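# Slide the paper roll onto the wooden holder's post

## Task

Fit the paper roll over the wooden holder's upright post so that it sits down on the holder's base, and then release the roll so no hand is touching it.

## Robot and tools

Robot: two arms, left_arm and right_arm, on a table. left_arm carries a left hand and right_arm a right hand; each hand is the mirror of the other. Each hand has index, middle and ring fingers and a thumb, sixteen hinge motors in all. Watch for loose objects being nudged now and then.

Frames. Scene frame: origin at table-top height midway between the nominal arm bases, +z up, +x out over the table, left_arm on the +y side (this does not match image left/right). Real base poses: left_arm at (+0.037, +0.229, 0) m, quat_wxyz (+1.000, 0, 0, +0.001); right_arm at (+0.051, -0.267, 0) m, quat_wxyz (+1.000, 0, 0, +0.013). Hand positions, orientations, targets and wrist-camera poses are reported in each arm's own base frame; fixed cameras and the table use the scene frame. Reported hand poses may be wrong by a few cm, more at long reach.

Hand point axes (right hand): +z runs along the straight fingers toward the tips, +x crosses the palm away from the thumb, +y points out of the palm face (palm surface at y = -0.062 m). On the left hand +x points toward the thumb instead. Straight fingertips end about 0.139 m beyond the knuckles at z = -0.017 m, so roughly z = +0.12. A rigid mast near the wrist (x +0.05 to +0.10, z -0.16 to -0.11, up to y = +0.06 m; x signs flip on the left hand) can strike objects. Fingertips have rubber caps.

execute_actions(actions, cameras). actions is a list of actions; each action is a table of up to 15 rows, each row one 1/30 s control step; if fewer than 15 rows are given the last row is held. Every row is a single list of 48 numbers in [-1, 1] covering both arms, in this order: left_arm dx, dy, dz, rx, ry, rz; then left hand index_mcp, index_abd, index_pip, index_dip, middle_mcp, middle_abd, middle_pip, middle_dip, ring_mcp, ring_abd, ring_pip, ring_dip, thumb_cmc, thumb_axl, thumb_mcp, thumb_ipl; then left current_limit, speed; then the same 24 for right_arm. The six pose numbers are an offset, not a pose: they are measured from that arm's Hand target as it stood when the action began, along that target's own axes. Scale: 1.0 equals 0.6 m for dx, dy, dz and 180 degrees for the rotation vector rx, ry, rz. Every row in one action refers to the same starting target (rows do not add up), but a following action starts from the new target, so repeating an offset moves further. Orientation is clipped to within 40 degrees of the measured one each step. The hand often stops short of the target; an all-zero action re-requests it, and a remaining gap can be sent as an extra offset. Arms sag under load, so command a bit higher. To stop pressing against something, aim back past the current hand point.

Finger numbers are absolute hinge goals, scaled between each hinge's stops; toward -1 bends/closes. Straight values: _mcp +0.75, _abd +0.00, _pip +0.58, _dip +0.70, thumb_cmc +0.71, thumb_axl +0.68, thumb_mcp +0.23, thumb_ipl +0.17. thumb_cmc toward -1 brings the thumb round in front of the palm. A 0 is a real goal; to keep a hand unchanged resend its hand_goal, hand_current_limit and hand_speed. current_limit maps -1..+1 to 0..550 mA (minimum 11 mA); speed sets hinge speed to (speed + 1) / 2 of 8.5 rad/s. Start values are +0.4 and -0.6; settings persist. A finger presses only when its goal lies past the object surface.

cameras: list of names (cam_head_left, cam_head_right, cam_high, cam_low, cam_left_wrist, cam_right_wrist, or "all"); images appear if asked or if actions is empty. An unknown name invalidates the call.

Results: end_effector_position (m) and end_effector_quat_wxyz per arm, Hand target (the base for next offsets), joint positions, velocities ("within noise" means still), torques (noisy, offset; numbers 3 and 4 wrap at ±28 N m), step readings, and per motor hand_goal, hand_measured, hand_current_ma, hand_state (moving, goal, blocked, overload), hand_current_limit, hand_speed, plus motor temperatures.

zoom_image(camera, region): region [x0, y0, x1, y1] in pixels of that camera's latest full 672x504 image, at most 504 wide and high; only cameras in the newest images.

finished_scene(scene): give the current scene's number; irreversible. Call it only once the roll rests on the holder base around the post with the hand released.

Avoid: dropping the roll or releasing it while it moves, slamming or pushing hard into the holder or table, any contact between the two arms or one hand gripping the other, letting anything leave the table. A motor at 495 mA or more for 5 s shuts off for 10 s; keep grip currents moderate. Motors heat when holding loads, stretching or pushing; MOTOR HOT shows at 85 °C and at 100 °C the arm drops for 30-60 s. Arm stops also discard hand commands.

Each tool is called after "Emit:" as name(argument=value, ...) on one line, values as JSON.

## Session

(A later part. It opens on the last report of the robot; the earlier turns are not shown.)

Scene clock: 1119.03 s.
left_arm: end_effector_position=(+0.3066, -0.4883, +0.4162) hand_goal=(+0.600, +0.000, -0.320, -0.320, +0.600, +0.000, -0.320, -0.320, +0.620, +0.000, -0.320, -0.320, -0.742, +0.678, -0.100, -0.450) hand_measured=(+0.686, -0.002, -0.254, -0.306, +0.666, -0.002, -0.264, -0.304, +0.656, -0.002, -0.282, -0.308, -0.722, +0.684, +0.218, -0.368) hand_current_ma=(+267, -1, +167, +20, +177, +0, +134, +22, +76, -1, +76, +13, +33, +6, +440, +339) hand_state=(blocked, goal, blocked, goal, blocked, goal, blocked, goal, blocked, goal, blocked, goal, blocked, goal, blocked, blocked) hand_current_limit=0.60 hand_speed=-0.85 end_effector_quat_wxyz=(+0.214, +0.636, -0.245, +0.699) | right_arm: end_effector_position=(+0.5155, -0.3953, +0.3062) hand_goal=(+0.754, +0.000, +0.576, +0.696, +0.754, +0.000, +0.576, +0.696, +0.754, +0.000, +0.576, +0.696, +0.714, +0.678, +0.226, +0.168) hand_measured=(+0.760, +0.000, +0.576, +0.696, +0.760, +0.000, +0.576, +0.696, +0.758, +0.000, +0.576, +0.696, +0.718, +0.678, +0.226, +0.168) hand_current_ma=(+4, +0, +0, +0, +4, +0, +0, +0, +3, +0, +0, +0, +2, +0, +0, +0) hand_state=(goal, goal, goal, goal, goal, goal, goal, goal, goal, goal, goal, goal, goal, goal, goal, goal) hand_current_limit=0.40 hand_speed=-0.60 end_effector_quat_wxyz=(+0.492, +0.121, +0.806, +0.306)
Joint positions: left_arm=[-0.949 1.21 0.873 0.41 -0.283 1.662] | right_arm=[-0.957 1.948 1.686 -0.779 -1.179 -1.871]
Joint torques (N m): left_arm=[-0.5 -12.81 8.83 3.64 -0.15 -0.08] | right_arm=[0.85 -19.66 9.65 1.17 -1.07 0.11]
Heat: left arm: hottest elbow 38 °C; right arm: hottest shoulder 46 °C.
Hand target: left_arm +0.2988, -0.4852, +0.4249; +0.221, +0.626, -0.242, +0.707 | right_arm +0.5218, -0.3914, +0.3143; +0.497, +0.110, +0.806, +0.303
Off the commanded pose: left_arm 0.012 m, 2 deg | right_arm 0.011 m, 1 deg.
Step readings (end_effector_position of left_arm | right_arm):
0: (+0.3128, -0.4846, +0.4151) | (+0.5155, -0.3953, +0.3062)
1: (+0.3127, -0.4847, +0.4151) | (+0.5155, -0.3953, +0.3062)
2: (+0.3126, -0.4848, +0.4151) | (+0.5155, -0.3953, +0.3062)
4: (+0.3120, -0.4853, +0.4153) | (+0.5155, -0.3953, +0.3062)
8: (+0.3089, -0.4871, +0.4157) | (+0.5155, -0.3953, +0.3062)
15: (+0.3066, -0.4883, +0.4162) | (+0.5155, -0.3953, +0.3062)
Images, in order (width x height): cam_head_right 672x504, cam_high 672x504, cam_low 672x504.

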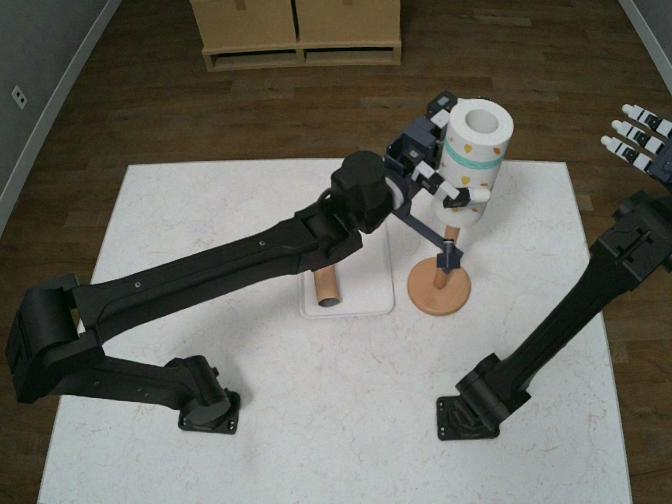

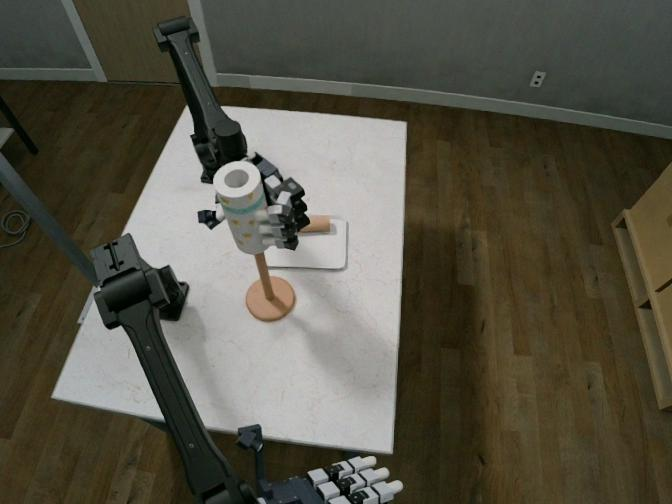

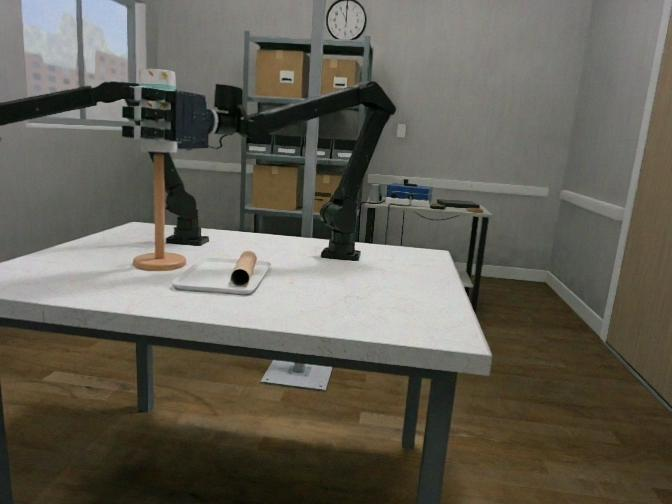

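Emit:
execute_actions(actions=[[[-0.0338,-0.0015,0,0,0,0, 0.6,0,-0.32,-0.32,0.6,0,-0.32,-0.32,0.62,0,-0.32,-0.32,-0.743,0.678,-0.1,-0.45,0.6,-0.85, 0,0,0,0,0,0, 0.754,0,0.576,0.696,0.754,0,0.576,0.696,0.754,0,0.576,0.696,0.714,0.678,0.226,0.168,0.4,-0.6]]], cameras=["cam_low","cam_head_right","cam_high"])

Emit:
zoom_image(camera="cam_head_right", region=[415, 160, 495, 250])

Emit:
zoom_image(camera="cam_high", region=[200, 150, 300, 290])

Emit:
zoom_image(camera="cam_low", region=[110, 60, 210, 190])

Scene clock: 1136.77 s.
left_arm: end_effector_position=(+0.3028, -0.4839, +0.4070) hand_goal=(+0.600, +0.000, -0.320, -0.320, +0.600, +0.000, -0.320, -0.320, +0.620, +0.000, -0.320, -0.320, -0.742, +0.678, -0.100, -0.450) hand_measured=(+0.686, -0.002, -0.254, -0.306, +0.666, -0.002, -0.264, -0.304, +0.656, -0.002, -0.282, -0.308, -0.722, +0.684, +0.218, -0.368) hand_current_ma=(+267, -1, +167, +20, +177, +0, +134, +22, +76, -1, +76, +13, +33, +6, +440, +339) hand_state=(blocked, goal, blocked, goal, blocked, goal, blocked, goal, blocked, goal, blocked, goal, blocked, goal, blocked, blocked) hand_current_limit=0.60 hand_speed=-0.85 end_effector_quat_wxyz=(+0.219, +0.630, -0.242, +0.705) | right_arm: end_effector_position=(+0.5155, -0.3953, +0.3062) hand_goal=(+0.754, +0.000, +0.576, +0.696, +0.754, +0.000, +0.576, +0.696, +0.754, +0.000, +0.576, +0.696, +0.714, +0.678, +0.226, +0.168) hand_measured=(+0.760, +0.000, +0.576, +0.696, +0.760, +0.000, +0.576, +0.696, +0.758, +0.000, +0.576, +0.696, +0.718, +0.678, +0.226, +0.168) hand_current_ma=(+4, +0, +0, +0, +4, +0, +0, +0, +3, +0, +0, +0, +2, +0, +0, +0) hand_state=(goal, goal, goal, goal, goal, goal, goal, goal, goal, goal, goal, goal, goal, goal, goal, goal) hand_current_limit=0.40 hand_speed=-0.60 end_effector_quat_wxyz=(+0.492, +0.121, +0.806, +0.306)
Joint positions: left_arm=[-0.949 1.212 0.833 0.471 -0.28 1.662] | right_arm=[-0.957 1.948 1.686 -0.779 -1.179 -1.871]
Joint torques (N m): left_arm=[0.09 -10.46 8.96 3.6 0.01 -0.09] | right_arm=[1.32 -19.19 9.83 1.35 -1.1 0.13]
Heat: left arm: hottest elbow 38 °C; right arm: hottest shoulder 46 °C.
Hand target: left_arm +0.3018, -0.4847, +0.4050; +0.221, +0.626, -0.242, +0.708 | right_arm +0.5218, -0.3914, +0.3143; +0.497, +0.110, +0.806, +0.303
Off the commanded pose: left_arm 0.003 m, 1 deg | right_arm 0.011 m, 1 deg.
Step readings (end_effector_position of left_arm | right_arm):
0: (+0.3066, -0.4883, +0.4162) | (+0.5155, -0.3953, +0.3062)
1: (+0.3065, -0.4882, +0.4162) | (+0.5155, -0.3953, +0.3062)
2: (+0.3063, -0.4879, +0.4162) | (+0.5155, -0.3953, +0.3062)
4: (+0.3051, -0.4865, +0.4149) | (+0.5155, -0.3953, +0.3062)
8: (+0.3032, -0.4844, +0.4077) | (+0.5155, -0.3953, +0.3062)
15: (+0.3029, -0.4840, +0.4066) | (+0.5155, -0.3953, +0.3062)
Images, in order (width x height): cam_head_right 672x504, cam_high 672x504, cam_low 672x504.

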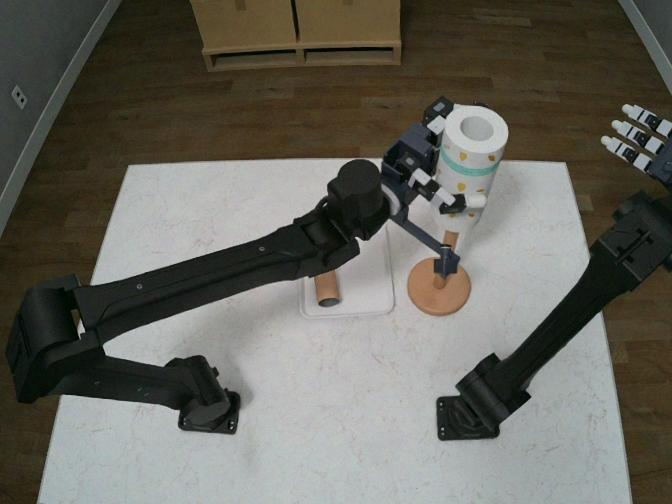

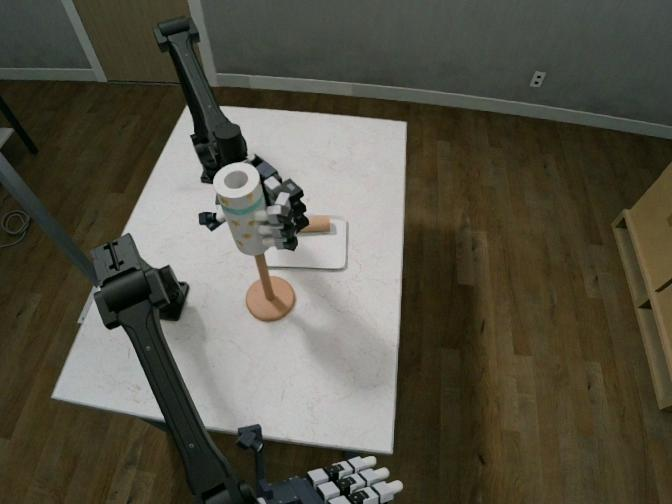

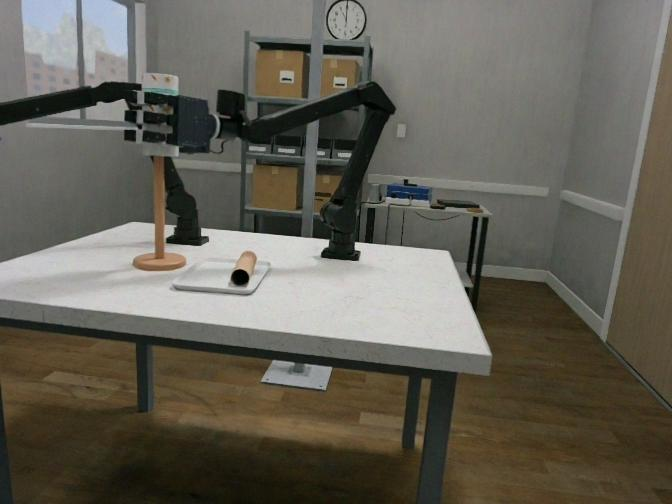

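Scaled by 5.600 from the camera's 672x504 image, which has a finer 960x720 frame.

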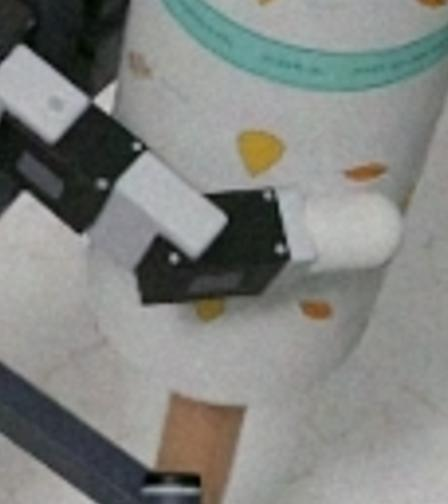

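Scaled by 3.600 from the camera's 672x504 image, which has a finer 960x720 frame.

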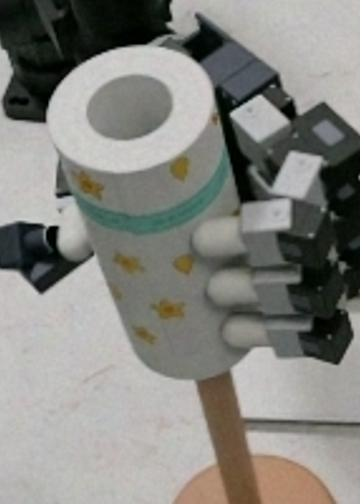

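Scaled by 3.877 from the camera's 672x504 image, which has a finer 960x720 frame.

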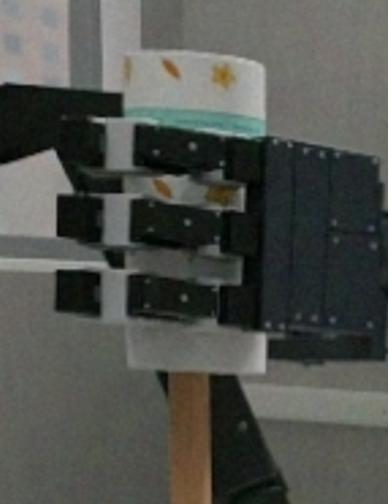

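Emit:
execute_actions(actions=[[[-0.0345,-0.0033,0.0072,0,0,0, 0.6,0,-0.32,-0.32,0.6,0,-0.32,-0.32,0.62,0,-0.32,-0.32,-0.743,0.678,-0.1,-0.45,0.6,-0.85, 0,0,0,0,0,0, 0.754,0,0.576,0.696,0.754,0,0.576,0.696,0.754,0,0.576,0.696,0.714,0.678,0.226,0.168,0.4,-0.6]]], cameras=["cam_low","cam_head_right","cam_high"])

Emit:
zoom_image(camera="cam_head_right", region=[415, 160, 495, 250])

Emit:
zoom_image(camera="cam_high", region=[200, 150, 300, 290])

Emit:
zoom_image(camera="cam_low", region=[110, 60, 210, 190])

Scene clock: 1152.77 s.
left_arm: end_effector_position=(+0.3051, -0.4900, +0.3824) hand_goal=(+0.600, +0.000, -0.320, -0.320, +0.600, +0.000, -0.320, -0.320, +0.620, +0.000, -0.320, -0.320, -0.742, +0.678, -0.100, -0.450) hand_measured=(+0.686, -0.002, -0.254, -0.306, +0.666, -0.002, -0.264, -0.304, +0.656, -0.002, -0.282, -0.308, -0.722, +0.684, +0.218, -0.368) hand_current_ma=(+267, -1, +167, +20, +177, +0, +134, +22, +76, -1, +76, +13, +33, +6, +440, +339) hand_state=(blocked, goal, blocked, goal, blocked, goal, blocked, goal, blocked, goal, blocked, goal, blocked, goal, blocked, blocked) hand_current_limit=0.60 hand_speed=-0.85 end_effector_quat_wxyz=(+0.221, +0.631, -0.247, +0.702) | right_arm: end_effector_position=(+0.5155, -0.3953, +0.3062) hand_goal=(+0.754, +0.000, +0.576, +0.696, +0.754, +0.000, +0.576, +0.696, +0.754, +0.000, +0.576, +0.696, +0.714, +0.678, +0.226, +0.168) hand_measured=(+0.760, +0.000, +0.576, +0.696, +0.760, +0.000, +0.576, +0.696, +0.758, +0.000, +0.576, +0.696, +0.718, +0.678, +0.226, +0.168) hand_current_ma=(+4, +0, +0, +0, +4, +0, +0, +0, +3, +0, +0, +0, +2, +0, +0, +0) hand_state=(goal, goal, goal, goal, goal, goal, goal, goal, goal, goal, goal, goal, goal, goal, goal, goal) hand_current_limit=0.40 hand_speed=-0.60 end_effector_quat_wxyz=(+0.492, +0.121, +0.806, +0.306)
Joint positions: left_arm=[-0.948 1.257 0.807 0.536 -0.268 1.662] | right_arm=[-0.957 1.948 1.686 -0.779 -1.179 -1.871]
Joint torques (N m): left_arm=[1.03 -11.52 8.88 3.62 0.02 -0.1] | right_arm=[0.26 -19.78 9.83 1.24 -1.05 0.07]
Heat: left arm: hottest elbow 38 °C; right arm: hottest shoulder 46 °C.
Hand target: left_arm +0.3089, -0.4859, +0.3851; +0.221, +0.626, -0.241, +0.708 | right_arm +0.5218, -0.3914, +0.3143; +0.497, +0.110, +0.806, +0.303
Off the commanded pose: left_arm 0.006 m, 1 deg | right_arm 0.011 m, 1 deg.
Step readings (end_effector_position of left_arm | right_arm):
0: (+0.3028, -0.4839, +0.4071) | (+0.5155, -0.3953, +0.3062)
1: (+0.3028, -0.4840, +0.4070) | (+0.5155, -0.3953, +0.3062)
2: (+0.3024, -0.4841, +0.4070) | (+0.5155, -0.3953, +0.3062)
4: (+0.3017, -0.4847, +0.4064) | (+0.5155, -0.3953, +0.3062)
8: (+0.3029, -0.4873, +0.3951) | (+0.5155, -0.3953, +0.3062)
15: (+0.3052, -0.4901, +0.3810) | (+0.5155, -0.3953, +0.3062)
Images, in order (width x height): cam_head_right 672x504, cam_high 672x504, cam_low 672x504.

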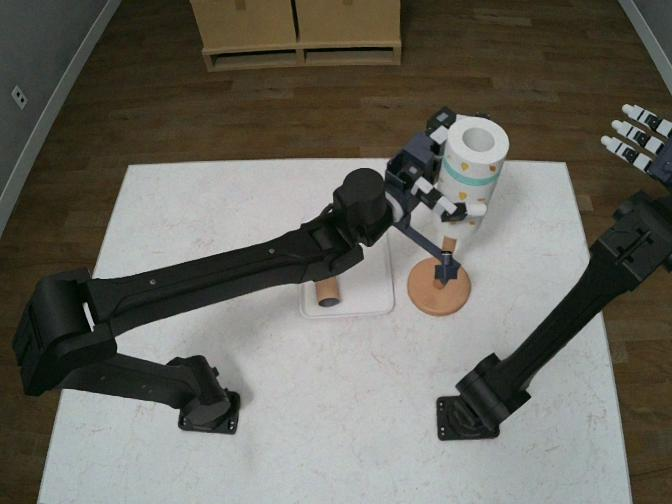

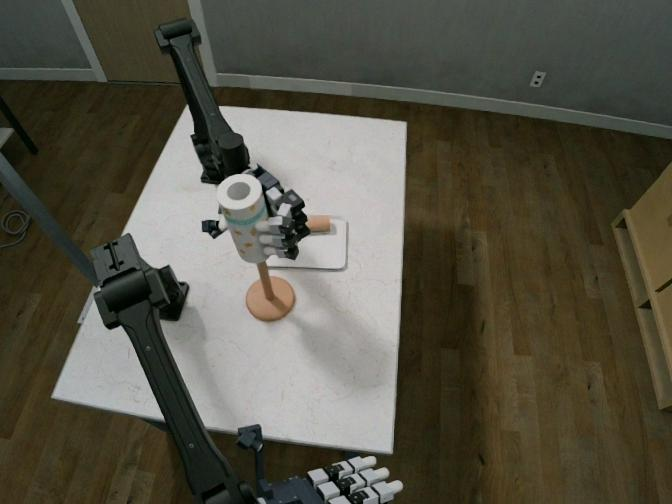

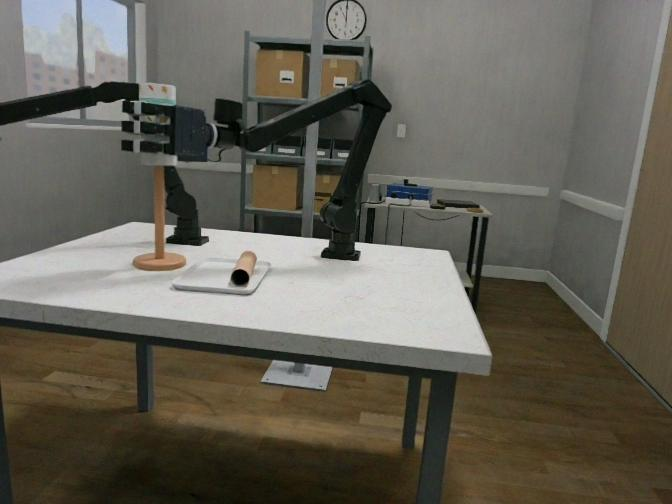

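Scaled by 5.600 from the camera's 672x504 image, which has a finer 960x720 frame.

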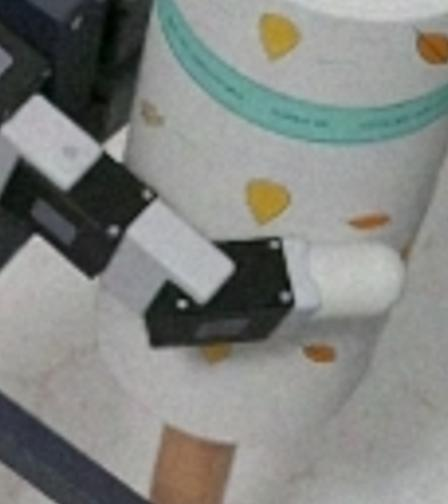

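Scaled by 3.600 from the camera's 672x504 image, which has a finer 960x720 frame.

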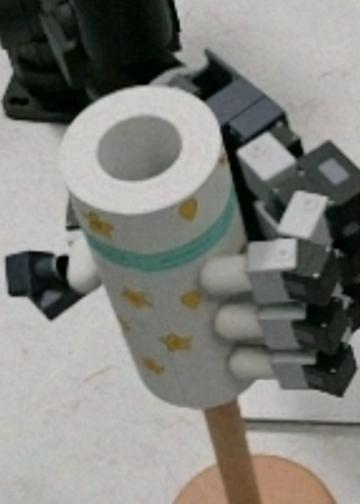

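Scaled by 3.877 from the camera's 672x504 image, which has a finer 960x720 frame.

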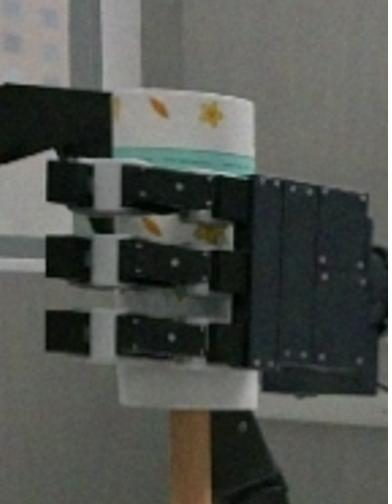

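Emit:
execute_actions(actions=[[[-0.0668,-0.0013,-0.0048,0,0,0, 0.6,0,-0.32,-0.32,0.6,0,-0.32,-0.32,0.62,0,-0.32,-0.32,-0.743,0.678,-0.1,-0.45,0.6,-0.85, 0,0,0,0,0,0, 0.754,0,0.576,0.696,0.754,0,0.576,0.696,0.754,0,0.576,0.696,0.714,0.678,0.226,0.168,0.4,-0.6]]], cameras=["cam_low","cam_head_right","cam_high"])

Emit:
zoom_image(camera="cam_head_right", region=[400, 100, 500, 300])

Emit:
zoom_image(camera="cam_high", region=[200, 160, 300, 300])

Emit:
zoom_image(camera="cam_low", region=[110, 80, 210, 210])

Scene clock: 1166.93 s.
left_arm: end_effector_position=(+0.3088, -0.4883, +0.3387) hand_goal=(+0.600, +0.000, -0.320, -0.320, +0.600, +0.000, -0.320, -0.320, +0.620, +0.000, -0.320, -0.320, -0.742, +0.678, -0.100, -0.450) hand_measured=(+0.686, -0.002, -0.254, -0.306, +0.666, -0.002, -0.264, -0.304, +0.656, -0.002, -0.282, -0.308, -0.722, +0.684, +0.218, -0.368) hand_current_ma=(+267, -1, +167, +20, +177, +0, +134, +22, +76, -1, +76, +13, +33, +6, +440, +339) hand_state=(blocked, goal, blocked, goal, blocked, goal, blocked, goal, blocked, goal, blocked, goal, blocked, goal, blocked, blocked) hand_current_limit=0.60 hand_speed=-0.85 end_effector_quat_wxyz=(+0.219, +0.633, -0.249, +0.700) | right_arm: end_effector_position=(+0.5155, -0.3953, +0.3062) hand_goal=(+0.754, +0.000, +0.576, +0.696, +0.754, +0.000, +0.576, +0.696, +0.754, +0.000, +0.576, +0.696, +0.714, +0.678, +0.226, +0.168) hand_measured=(+0.760, +0.000, +0.576, +0.696, +0.760, +0.000, +0.576, +0.696, +0.758, +0.000, +0.576, +0.696, +0.718, +0.678, +0.226, +0.168) hand_current_ma=(+4, +0, +0, +0, +4, +0, +0, +0, +3, +0, +0, +0, +2, +0, +0, +0) hand_state=(goal, goal, goal, goal, goal, goal, goal, goal, goal, goal, goal, goal, goal, goal, goal, goal) hand_current_limit=0.40 hand_speed=-0.60 end_effector_quat_wxyz=(+0.492, +0.121, +0.806, +0.306)
Joint positions: left_arm=[-0.938 1.325 0.74 0.664 -0.259 1.662] | right_arm=[-0.957 1.948 1.686 -0.779 -1.179 -1.871]
Joint torques (N m): left_arm=[0.91 -12.34 8.51 3.62 0.02 -0.11] | right_arm=[0.32 -19.49 9.84 1.06 -1.08 0.1]
Heat: left arm: hottest elbow 39 °C; right arm: hottest shoulder 46 °C.
Hand target: left_arm +0.3118, -0.4840, +0.3449; +0.221, +0.626, -0.242, +0.708 | right_arm +0.5218, -0.3914, +0.3143; +0.497, +0.110, +0.806, +0.303
Off the commanded pose: left_arm 0.008 m, 1 deg | right_arm 0.011 m, 1 deg.
Step readings (end_effector_position of left_arm | right_arm):
0: (+0.3051, -0.4900, +0.3824) | (+0.5155, -0.3953, +0.3062)
1: (+0.3050, -0.4899, +0.3825) | (+0.5155, -0.3953, +0.3062)
2: (+0.3046, -0.4895, +0.3825) | (+0.5155, -0.3953, +0.3062)
4: (+0.3036, -0.4874, +0.3804) | (+0.5155, -0.3953, +0.3062)
8: (+0.3054, -0.4859, +0.3599) | (+0.5155, -0.3953, +0.3062)
15: (+0.3090, -0.4885, +0.3361) | (+0.5155, -0.3953, +0.3062)
Images, in order (width x height): cam_head_right 672x504, cam_high 672x504, cam_low 672x504.

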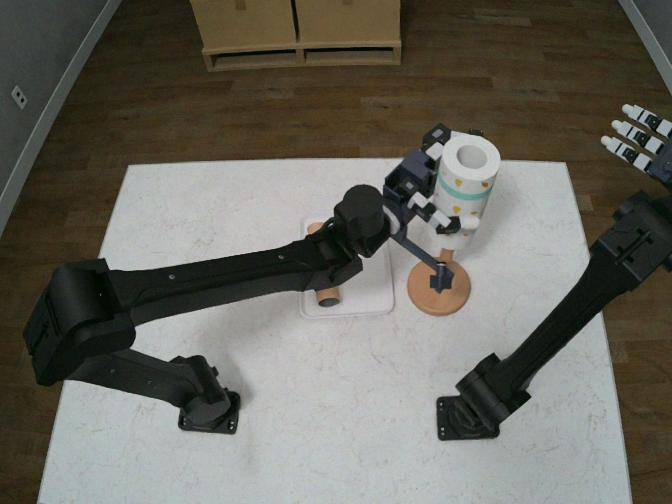

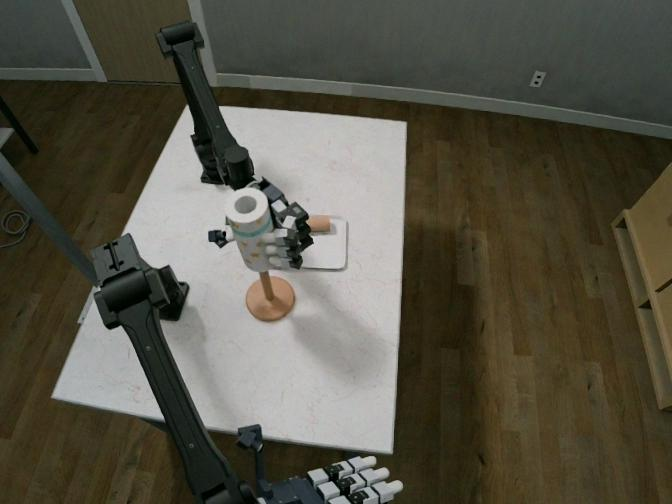

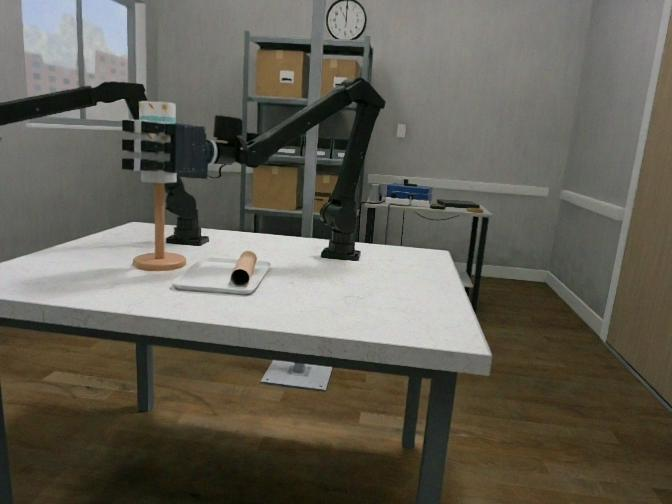

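Scaled by 2.520 from the camera's 672x504 image, which has a finer 960x720 frame.

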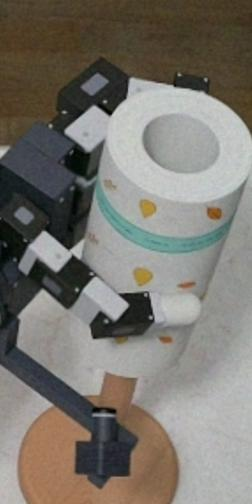

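Scaled by 3.600 from the camera's 672x504 image, which has a finer 960x720 frame.

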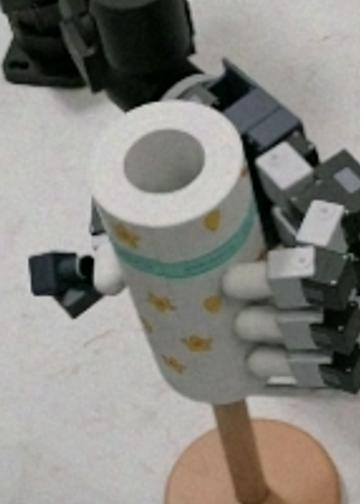

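Scaled by 3.877 from the camera's 672x504 image, which has a finer 960x720 frame.

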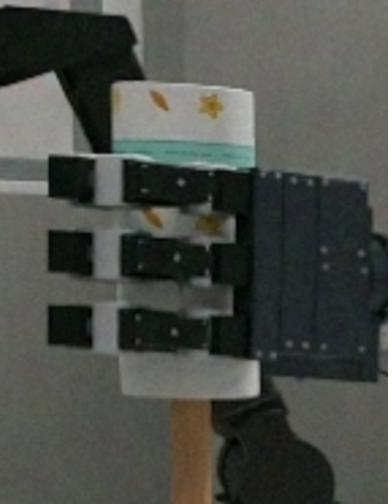

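Emit:
execute_actions(actions=[[[-0.083,0.003,-0.008,0,0,0, 0.6,0,-0.32,-0.32,0.6,0,-0.32,-0.32,0.62,0,-0.32,-0.32,-0.743,0.678,-0.1,-0.45,0.6,-0.85, 0,0,0,0,0,0, 0.754,0,0.576,0.696,0.754,0,0.576,0.696,0.754,0,0.576,0.696,0.714,0.678,0.226,0.168,0.4,-0.6]],[[-0.083,0.003,-0.008,0,0,0, 0.6,0,-0.32,-0.32,0.6,0,-0.32,-0.32,0.62,0,-0.32,-0.32,-0.743,0.678,-0.1,-0.45,0.6,-0.85, 0,0,0,0,0,0, 0.754,0,0.576,0.696,0.754,0,0.576,0.696,0.754,0,0.576,0.696,0.714,0.678,0.226,0.168,0.4,-0.6]]], cameras=["cam_low","cam_head_right","cam_high"])

Emit:
zoom_image(camera="cam_high", region=[200, 180, 320, 330])

Emit:
zoom_image(camera="cam_low", region=[100, 120, 230, 280])

Scene clock: 1184.23 s.
left_arm: end_effector_position=(+0.3102, -0.4859, +0.2361) hand_goal=(+0.600, +0.000, -0.320, -0.320, +0.600, +0.000, -0.320, -0.320, +0.620, +0.000, -0.320, -0.320, -0.742, +0.678, -0.100, -0.450) hand_measured=(+0.686, -0.002, -0.254, -0.306, +0.666, -0.002, -0.264, -0.304, +0.656, -0.002, -0.282, -0.308, -0.722, +0.684, +0.218, -0.368) hand_current_ma=(+267, -1, +167, +20, +177, +0, +134, +22, +76, -1, +76, +13, +33, +6, +440, +339) hand_state=(blocked, goal, blocked, goal, blocked, goal, blocked, goal, blocked, goal, blocked, goal, blocked, goal, blocked, blocked) hand_current_limit=0.60 hand_speed=-0.85 end_effector_quat_wxyz=(+0.218, +0.634, -0.250, +0.699) | right_arm: end_effector_position=(+0.5155, -0.3953, +0.3062) hand_goal=(+0.754, +0.000, +0.576, +0.696, +0.754, +0.000, +0.576, +0.696, +0.754, +0.000, +0.576, +0.696, +0.714, +0.678, +0.226, +0.168) hand_measured=(+0.760, +0.000, +0.576, +0.696, +0.760, +0.000, +0.576, +0.696, +0.758, +0.000, +0.576, +0.696, +0.718, +0.678, +0.226, +0.168) hand_current_ma=(+4, +0, +0, +0, +4, +0, +0, +0, +3, +0, +0, +0, +2, +0, +0, +0) hand_state=(goal, goal, goal, goal, goal, goal, goal, goal, goal, goal, goal, goal, goal, goal, goal, goal) hand_current_limit=0.40 hand_speed=-0.60 end_effector_quat_wxyz=(+0.492, +0.121, +0.806, +0.306)
Joint positions: left_arm=[-0.931 1.563 0.626 1.011 -0.251 1.662] | right_arm=[-0.957 1.948 1.686 -0.779 -1.179 -1.871]
Joint torques (N m): left_arm=[0.97 -14.1 6.82 3.69 0.02 -0.11] | right_arm=[0.67 -19.96 9.94 1.32 -1.19 0.11]
Heat: left arm: hottest elbow 39 °C; right arm: hottest shoulder 46 °C.
Hand target: left_arm +0.3138, -0.4818, +0.2448; +0.221, +0.626, -0.242, +0.708 | right_arm +0.5218, -0.3914, +0.3143; +0.497, +0.110, +0.806, +0.303
Off the commanded pose: left_arm 0.010 m, 2 deg | right_arm 0.011 m, 1 deg.
Step readings (end_effector_position of left_arm | right_arm):
0: (+0.3088, -0.4883, +0.3387) | (+0.5155, -0.3953, +0.3062)
1: (+0.3088, -0.4882, +0.3390) | (+0.5155, -0.3953, +0.3062)
2: (+0.3082, -0.4877, +0.3392) | (+0.5155, -0.3953, +0.3062)
4: (+0.3070, -0.4857, +0.3378) | (+0.5155, -0.3953, +0.3062)
8: (+0.3074, -0.4851, +0.3121) | (+0.5155, -0.3953, +0.3062)
15: (+0.3097, -0.4877, +0.2829) | (+0.5155, -0.3953, +0.3062)
16: (+0.3096, -0.4876, +0.2840) | (+0.5155, -0.3953, +0.3062)
17: (+0.3093, -0.4870, +0.2861) | (+0.5155, -0.3953, +0.3062)
19: (+0.3087, -0.4854, +0.2877) | (+0.5155, -0.3953, +0.3062)
23: (+0.3089, -0.4855, +0.2633) | (+0.5155, -0.3953, +0.3062)
30: (+0.3105, -0.4863, +0.2322) | (+0.5155, -0.3953, +0.3062)
Images, in order (width x height): cam_head_right 672x504, cam_high 672x504, cam_low 672x504.

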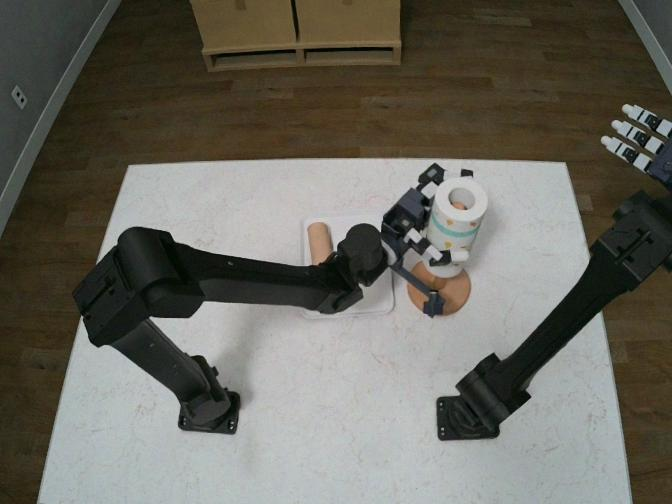

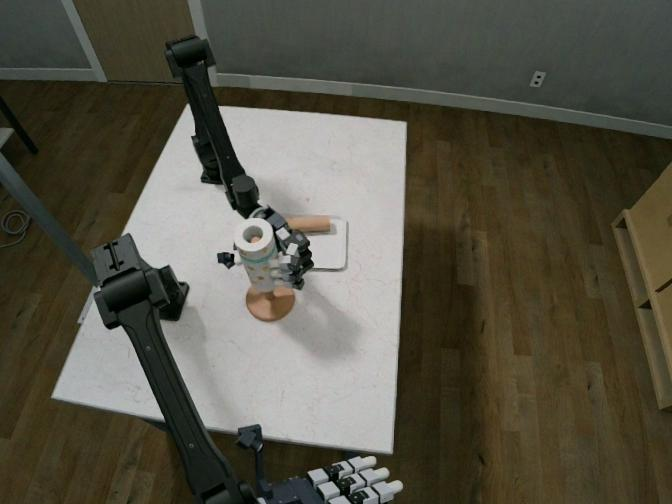

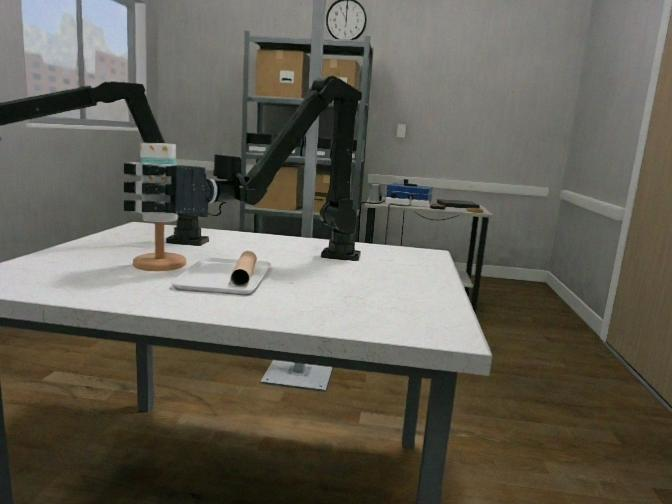

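Scaled by 3.360 from the camera's 672x504 image, which has a finer 960x720 frame.

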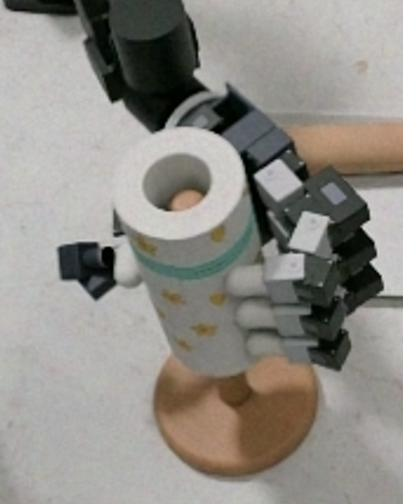

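Scaled by 3.150 from the camera's 672x504 image, which has a finer 960x720 frame.

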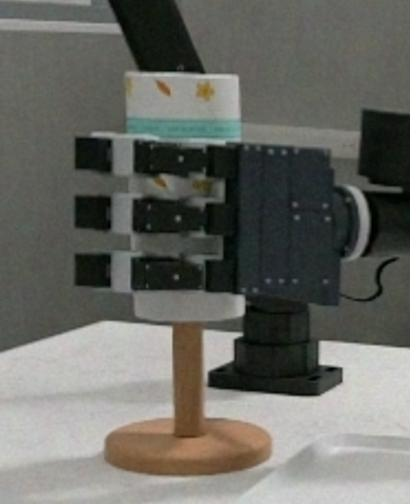

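Emit:
execute_actions(actions=[[[-0.0664,0.0024,-0.0064,0,0,0, 0.6,0,-0.32,-0.32,0.6,0,-0.32,-0.32,0.62,0,-0.32,-0.32,-0.743,0.678,-0.1,-0.45,0.6,-0.85, 0,0,0,0,0,0, 0.754,0,0.576,0.696,0.754,0,0.576,0.696,0.754,0,0.576,0.696,0.714,0.678,0.226,0.168,0.4,-0.6]],[[-0.055,0.002,-0.0053,0,0,0, 0.6,0,-0.32,-0.32,0.6,0,-0.32,-0.32,0.62,0,-0.32,-0.32,-0.743,0.678,-0.1,-0.45,0.6,-0.85, 0,0,0,0,0,0, 0.754,0,0.576,0.696,0.754,0,0.576,0.696,0.754,0,0.576,0.696,0.714,0.678,0.226,0.168,0.4,-0.6]]], cameras=["cam_low","cam_head_right","cam_high"])

Emit:
zoom_image(camera="cam_high", region=[200, 180, 320, 330])

Emit:
zoom_image(camera="cam_low", region=[100, 120, 230, 280])

Scene clock: 1199.60 s.
left_arm: end_effector_position=(+0.3127, -0.4859, +0.1678) hand_goal=(+0.600, +0.000, -0.320, -0.320, +0.600, +0.000, -0.320, -0.320, +0.620, +0.000, -0.320, -0.320, -0.742, +0.678, -0.100, -0.450) hand_measured=(+0.686, -0.002, -0.254, -0.306, +0.666, -0.002, -0.264, -0.304, +0.656, -0.002, -0.282, -0.308, -0.722, +0.684, +0.218, -0.368) hand_current_ma=(+267, -1, +167, +20, +177, +0, +134, +22, +76, -1, +76, +13, +33, +6, +440, +339) hand_state=(blocked, goal, blocked, goal, blocked, goal, blocked, goal, blocked, goal, blocked, goal, blocked, goal, blocked, blocked) hand_current_limit=0.60 hand_speed=-0.85 end_effector_quat_wxyz=(+0.220, +0.630, -0.248, +0.702) | right_arm: end_effector_position=(+0.5155, -0.3953, +0.3062) hand_goal=(+0.754, +0.000, +0.576, +0.696, +0.754, +0.000, +0.576, +0.696, +0.754, +0.000, +0.576, +0.696, +0.714, +0.678, +0.226, +0.168) hand_measured=(+0.760, +0.000, +0.576, +0.696, +0.760, +0.000, +0.576, +0.696, +0.758, +0.000, +0.576, +0.696, +0.718, +0.678, +0.226, +0.168) hand_current_ma=(+4, +0, +0, +0, +4, +0, +0, +0, +3, +0, +0, +0, +2, +0, +0, +0) hand_state=(goal, goal, goal, goal, goal, goal, goal, goal, goal, goal, goal, goal, goal, goal, goal, goal) hand_current_limit=0.40 hand_speed=-0.60 end_effector_quat_wxyz=(+0.492, +0.121, +0.806, +0.306)
Joint positions: left_arm=[-0.926 1.793 0.607 1.271 -0.246 1.662] | right_arm=[-0.957 1.948 1.686 -0.779 -1.179 -1.871]
Joint torques (N m): left_arm=[0.97 -15.27 4.64 3.6 0.02 -0.12] | right_arm=[0.44 -19.19 10.07 1.36 -1.09 0.13]
Heat: left arm: hottest elbow 37 °C; right arm: hottest shoulder 46 °C.
Hand target: left_arm +0.3153, -0.4804, +0.1716; +0.221, +0.626, -0.242, +0.708 | right_arm +0.5218, -0.3914, +0.3143; +0.497, +0.110, +0.806, +0.303
Off the commanded pose: left_arm 0.007 m, 1 deg | right_arm 0.011 m, 1 deg.
Step readings (end_effector_position of left_arm | right_arm):
0: (+0.3102, -0.4859, +0.2361) | (+0.5155, -0.3953, +0.3062)
1: (+0.3101, -0.4859, +0.2363) | (+0.5155, -0.3953, +0.3062)
2: (+0.3099, -0.4857, +0.2372) | (+0.5155, -0.3953, +0.3062)
4: (+0.3098, -0.4856, +0.2381) | (+0.5155, -0.3953, +0.3062)
8: (+0.3111, -0.4860, +0.2186) | (+0.5155, -0.3953, +0.3062)
15: (+0.3113, -0.4855, +0.1953) | (+0.5155, -0.3953, +0.3062)
16: (+0.3112, -0.4854, +0.1964) | (+0.5155, -0.3953, +0.3062)
17: (+0.3110, -0.4852, +0.1981) | (+0.5155, -0.3953, +0.3062)
19: (+0.3108, -0.4848, +0.1994) | (+0.5155, -0.3953, +0.3062)
23: (+0.3120, -0.4855, +0.1823) | (+0.5155, -0.3953, +0.3062)
30: (+0.3129, -0.4861, +0.1656) | (+0.5155, -0.3953, +0.3062)
Images, in order (width x height): cam_head_right 672x504, cam_high 672x504, cam_low 672x504.

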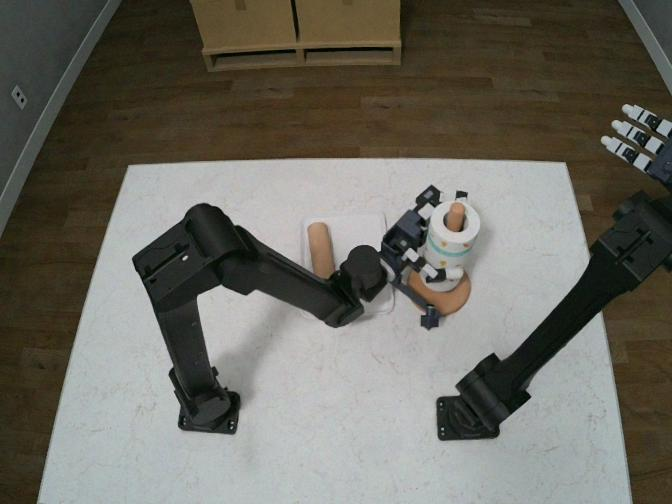

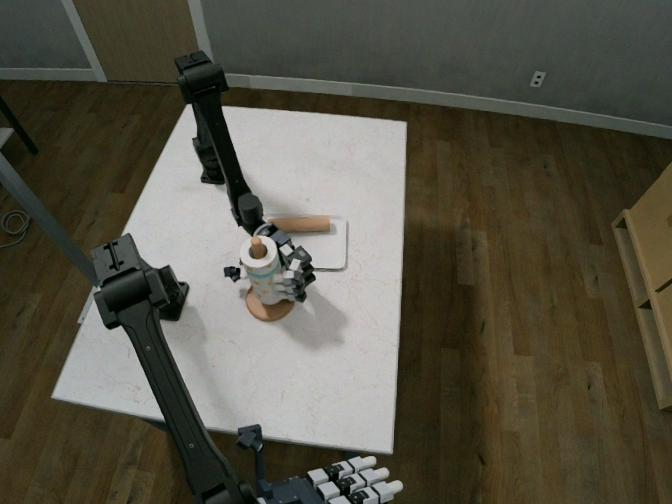

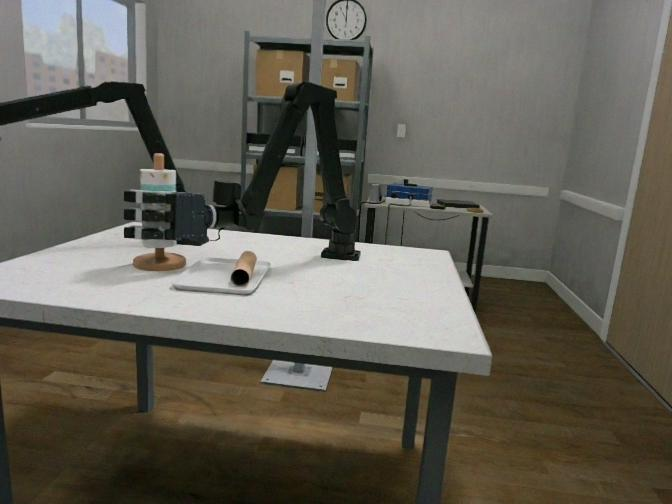

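Scaled by 3.360 from the camera's 672x504 image, which has a finer 960x720 frame.

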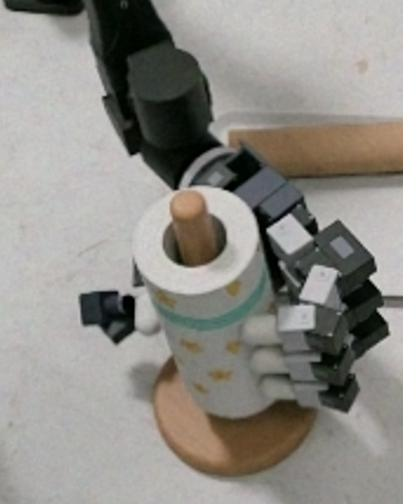

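Scaled by 3.150 from the camera's 672x504 image, which has a finer 960x720 frame.

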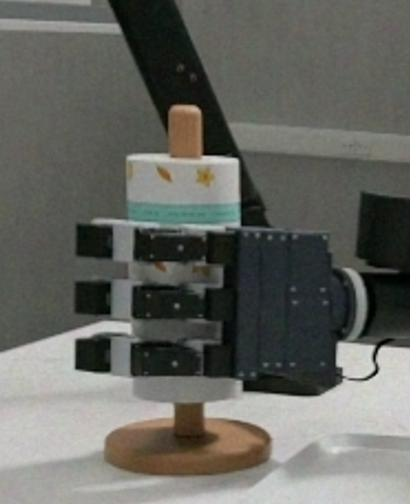

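Emit:
execute_actions(actions=[[[-0.0415,0.001,-0.004,0,0,0, 0.6,0,-0.32,-0.32,0.6,0,-0.32,-0.32,0.62,0,-0.32,-0.32,-0.743,0.678,-0.1,-0.45,0.6,-0.85, 0,0,0,0,0,0, 0.754,0,0.576,0.696,0.754,0,0.576,0.696,0.754,0,0.576,0.696,0.714,0.678,0.226,0.168,0.4,-0.6]]], cameras=["cam_low"])

Emit:
zoom_image(camera="cam_low", region=[100, 120, 230, 280])

Scene clock: 1207.00 s.
left_arm: end_effector_position=(+0.3129, -0.4845, +0.1428) hand_goal=(+0.600, +0.000, -0.320, -0.320, +0.600, +0.000, -0.320, -0.320, +0.620, +0.000, -0.320, -0.320, -0.742, +0.678, -0.100, -0.450) hand_measured=(+0.686, -0.002, -0.254, -0.306, +0.666, -0.002, -0.264, -0.304, +0.656, -0.002, -0.282, -0.308, -0.722, +0.684, +0.218, -0.368) hand_current_ma=(+267, -1, +167, +20, +177, +0, +134, +22, +76, -1, +76, +13, +33, +6, +440, +339) hand_state=(blocked, goal, blocked, goal, blocked, goal, blocked, goal, blocked, goal, blocked, goal, blocked, goal, blocked, blocked) hand_current_limit=0.60 hand_speed=-0.85 end_effector_quat_wxyz=(+0.220, +0.631, -0.248, +0.702) | right_arm: end_effector_position=(+0.5155, -0.3953, +0.3062) hand_goal=(+0.754, +0.000, +0.576, +0.696, +0.754, +0.000, +0.576, +0.696, +0.754, +0.000, +0.576, +0.696, +0.714, +0.678, +0.226, +0.168) hand_measured=(+0.760, +0.000, +0.576, +0.696, +0.760, +0.000, +0.576, +0.696, +0.758, +0.000, +0.576, +0.696, +0.718, +0.678, +0.226, +0.168) hand_current_ma=(+4, +0, +0, +0, +4, +0, +0, +0, +3, +0, +0, +0, +2, +0, +0, +0) hand_state=(goal, goal, goal, goal, goal, goal, goal, goal, goal, goal, goal, goal, goal, goal, goal, goal) hand_current_limit=0.40 hand_speed=-0.60 end_effector_quat_wxyz=(+0.492, +0.121, +0.806, +0.306)
Joint positions: left_arm=[-0.923 1.878 0.607 1.355 -0.243 1.662] | right_arm=[-0.957 1.948 1.686 -0.779 -1.179 -1.871]
Joint torques (N m): left_arm=[0.91 -15.56 4.19 3.59 0.02 -0.12] | right_arm=[0.26 -18.73 9.84 1.25 -1.06 0.15]
Heat: left arm: hottest elbow 37 °C; right arm: hottest shoulder 46 °C.
Hand target: left_arm +0.3160, -0.4796, +0.1467; +0.221, +0.626, -0.242, +0.708 | right_arm +0.5218, -0.3914, +0.3143; +0.497, +0.110, +0.806, +0.303
Off the commanded pose: left_arm 0.007 m, 1 deg | right_arm 0.011 m, 1 deg.
Step readings (end_effector_position of left_arm | right_arm):
0: (+0.3127, -0.4859, +0.1678) | (+0.5155, -0.3953, +0.3062)
1: (+0.3127, -0.4859, +0.1681) | (+0.5155, -0.3953, +0.3062)
2: (+0.3125, -0.4858, +0.1684) | (+0.5155, -0.3953, +0.3062)
4: (+0.3123, -0.4851, +0.1683) | (+0.5155, -0.3953, +0.3062)
8: (+0.3127, -0.4848, +0.1537) | (+0.5155, -0.3953, +0.3062)
15: (+0.3131, -0.4846, +0.1413) | (+0.5155, -0.3953, +0.3062)
Images, in order (width x height): cam_low 672x504.

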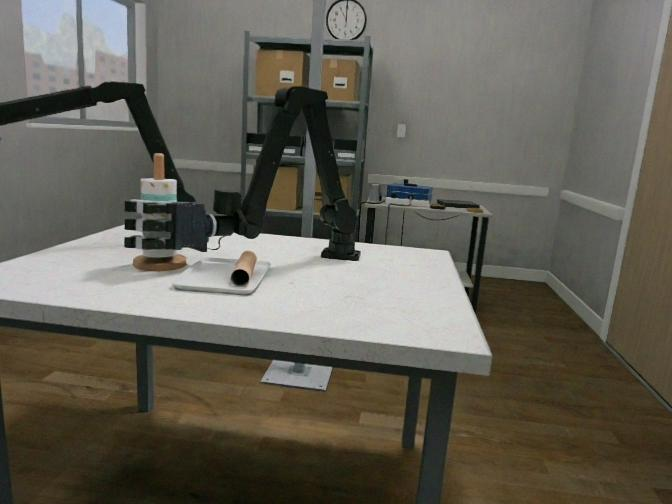

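Scaled by 3.150 from the camera's 672x504 image, which has a finer 960x720 frame.

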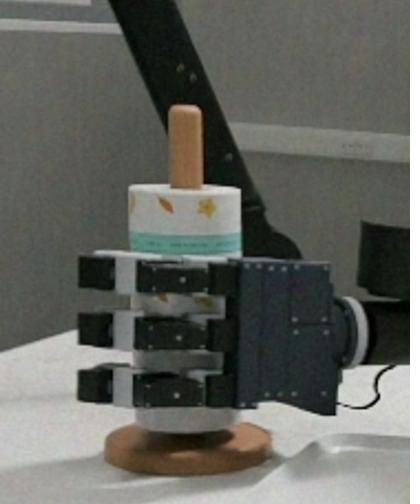

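Emit:
execute_actions(actions=[[[-0.0166,0.0004,-0.0015,0,0,0, 0.6,0,-0.32,-0.32,0.6,0,-0.32,-0.32,0.62,0,-0.32,-0.32,-0.743,0.678,-0.1,-0.45,0.6,-0.85, 0,0,0,0,0,0, 0.754,0,0.576,0.696,0.754,0,0.576,0.696,0.754,0,0.576,0.696,0.714,0.678,0.226,0.168,0.4,-0.6]]], cameras=["cam_low","cam_head_right"])

Emit:
zoom_image(camera="cam_low", region=[120, 220, 200, 280])

Emit:
zoom_image(camera="cam_head_right", region=[380, 180, 500, 340])

Scene clock: 1213.77 s.
left_arm: end_effector_position=(+0.3127, -0.4834, +0.1348) hand_goal=(+0.600, +0.000, -0.320, -0.320, +0.600, +0.000, -0.320, -0.320, +0.620, +0.000, -0.320, -0.320, -0.742, +0.678, -0.100, -0.450) hand_measured=(+0.686, -0.002, -0.254, -0.306, +0.666, -0.002, -0.264, -0.304, +0.656, -0.002, -0.282, -0.308, -0.722, +0.684, +0.218, -0.368) hand_current_ma=(+267, -1, +167, +20, +177, +0, +134, +22, +76, -1, +76, +13, +33, +6, +440, +339) hand_state=(blocked, goal, blocked, goal, blocked, goal, blocked, goal, blocked, goal, blocked, goal, blocked, goal, blocked, blocked) hand_current_limit=0.60 hand_speed=-0.85 end_effector_quat_wxyz=(+0.220, +0.630, -0.248, +0.703) | right_arm: end_effector_position=(+0.5155, -0.3953, +0.3062) hand_goal=(+0.754, +0.000, +0.576, +0.696, +0.754, +0.000, +0.576, +0.696, +0.754, +0.000, +0.576, +0.696, +0.714, +0.678, +0.226, +0.168) hand_measured=(+0.760, +0.000, +0.576, +0.696, +0.760, +0.000, +0.576, +0.696, +0.758, +0.000, +0.576, +0.696, +0.718, +0.678, +0.226, +0.168) hand_current_ma=(+4, +0, +0, +0, +4, +0, +0, +0, +3, +0, +0, +0, +2, +0, +0, +0) hand_state=(goal, goal, goal, goal, goal, goal, goal, goal, goal, goal, goal, goal, goal, goal, goal, goal) hand_current_limit=0.40 hand_speed=-0.60 end_effector_quat_wxyz=(+0.492, +0.121, +0.806, +0.306)
Joint positions: left_arm=[-0.922 1.908 0.607 1.388 -0.242 1.662] | right_arm=[-0.957 1.948 1.686 -0.779 -1.179 -1.871]
Joint torques (N m): left_arm=[0.97 -15.21 4.18 3.62 0.02 -0.12] | right_arm=[0.79 -19.43 9.73 1.16 -1.07 0.15]
Motor temperatures (°C): left_arm=[29 27 36 26 24 24] | right_arm=[35 46 43 24 25 27]
Heat: left arm: hottest elbow 36 °C; right arm: hottest shoulder 46 °C.
Hand target: left_arm +0.3164, -0.4793, +0.1366; +0.221, +0.626, -0.242, +0.707 | right_arm +0.5218, -0.3914, +0.3143; +0.497, +0.110, +0.806, +0.303
Off the commanded pose: left_arm 0.006 m, 1 deg | right_arm 0.011 m, 1 deg.
Step readings (end_effector_position of left_arm | right_arm):
0: (+0.3129, -0.4845, +0.1428) | (+0.5155, -0.3953, +0.3062)
1: (+0.3129, -0.4845, +0.1429) | (+0.5155, -0.3953, +0.3062)
2: (+0.3128, -0.4844, +0.1431) | (+0.5155, -0.3953, +0.3062)
4: (+0.3127, -0.4840, +0.1439) | (+0.5155, -0.3953, +0.3062)
8: (+0.3126, -0.4837, +0.1394) | (+0.5155, -0.3953, +0.3062)
15: (+0.3127, -0.4835, +0.1343) | (+0.5155, -0.3953, +0.3062)
Images, in order (width x height): cam_head_right 672x504, cam_low 672x504.

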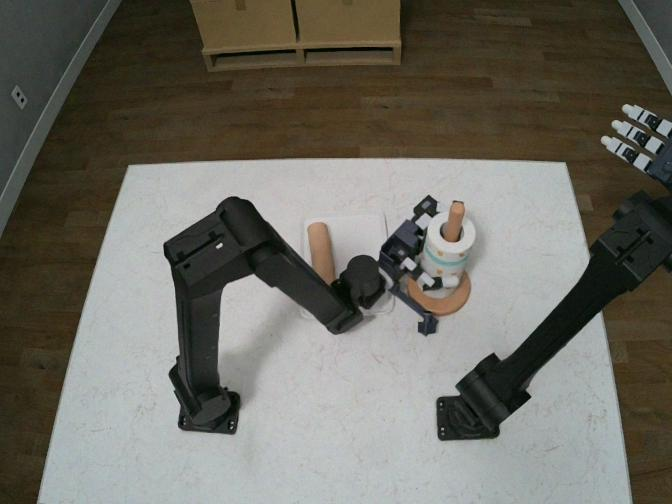

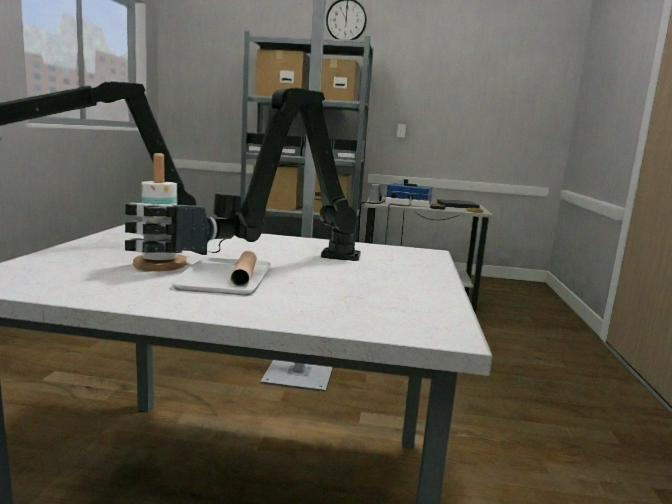

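Scaled by 6.300 from the camera's 672x504 image, which has a finer 960x720 frame.

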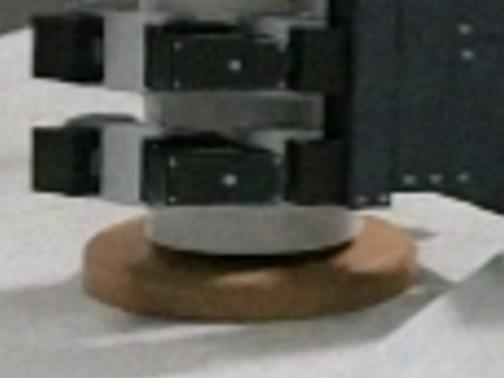

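Scaled by 3.150 from the camera's 672x504 image, which has a finer 960x720 frame.

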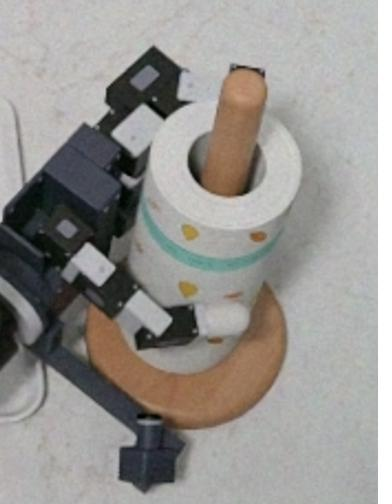

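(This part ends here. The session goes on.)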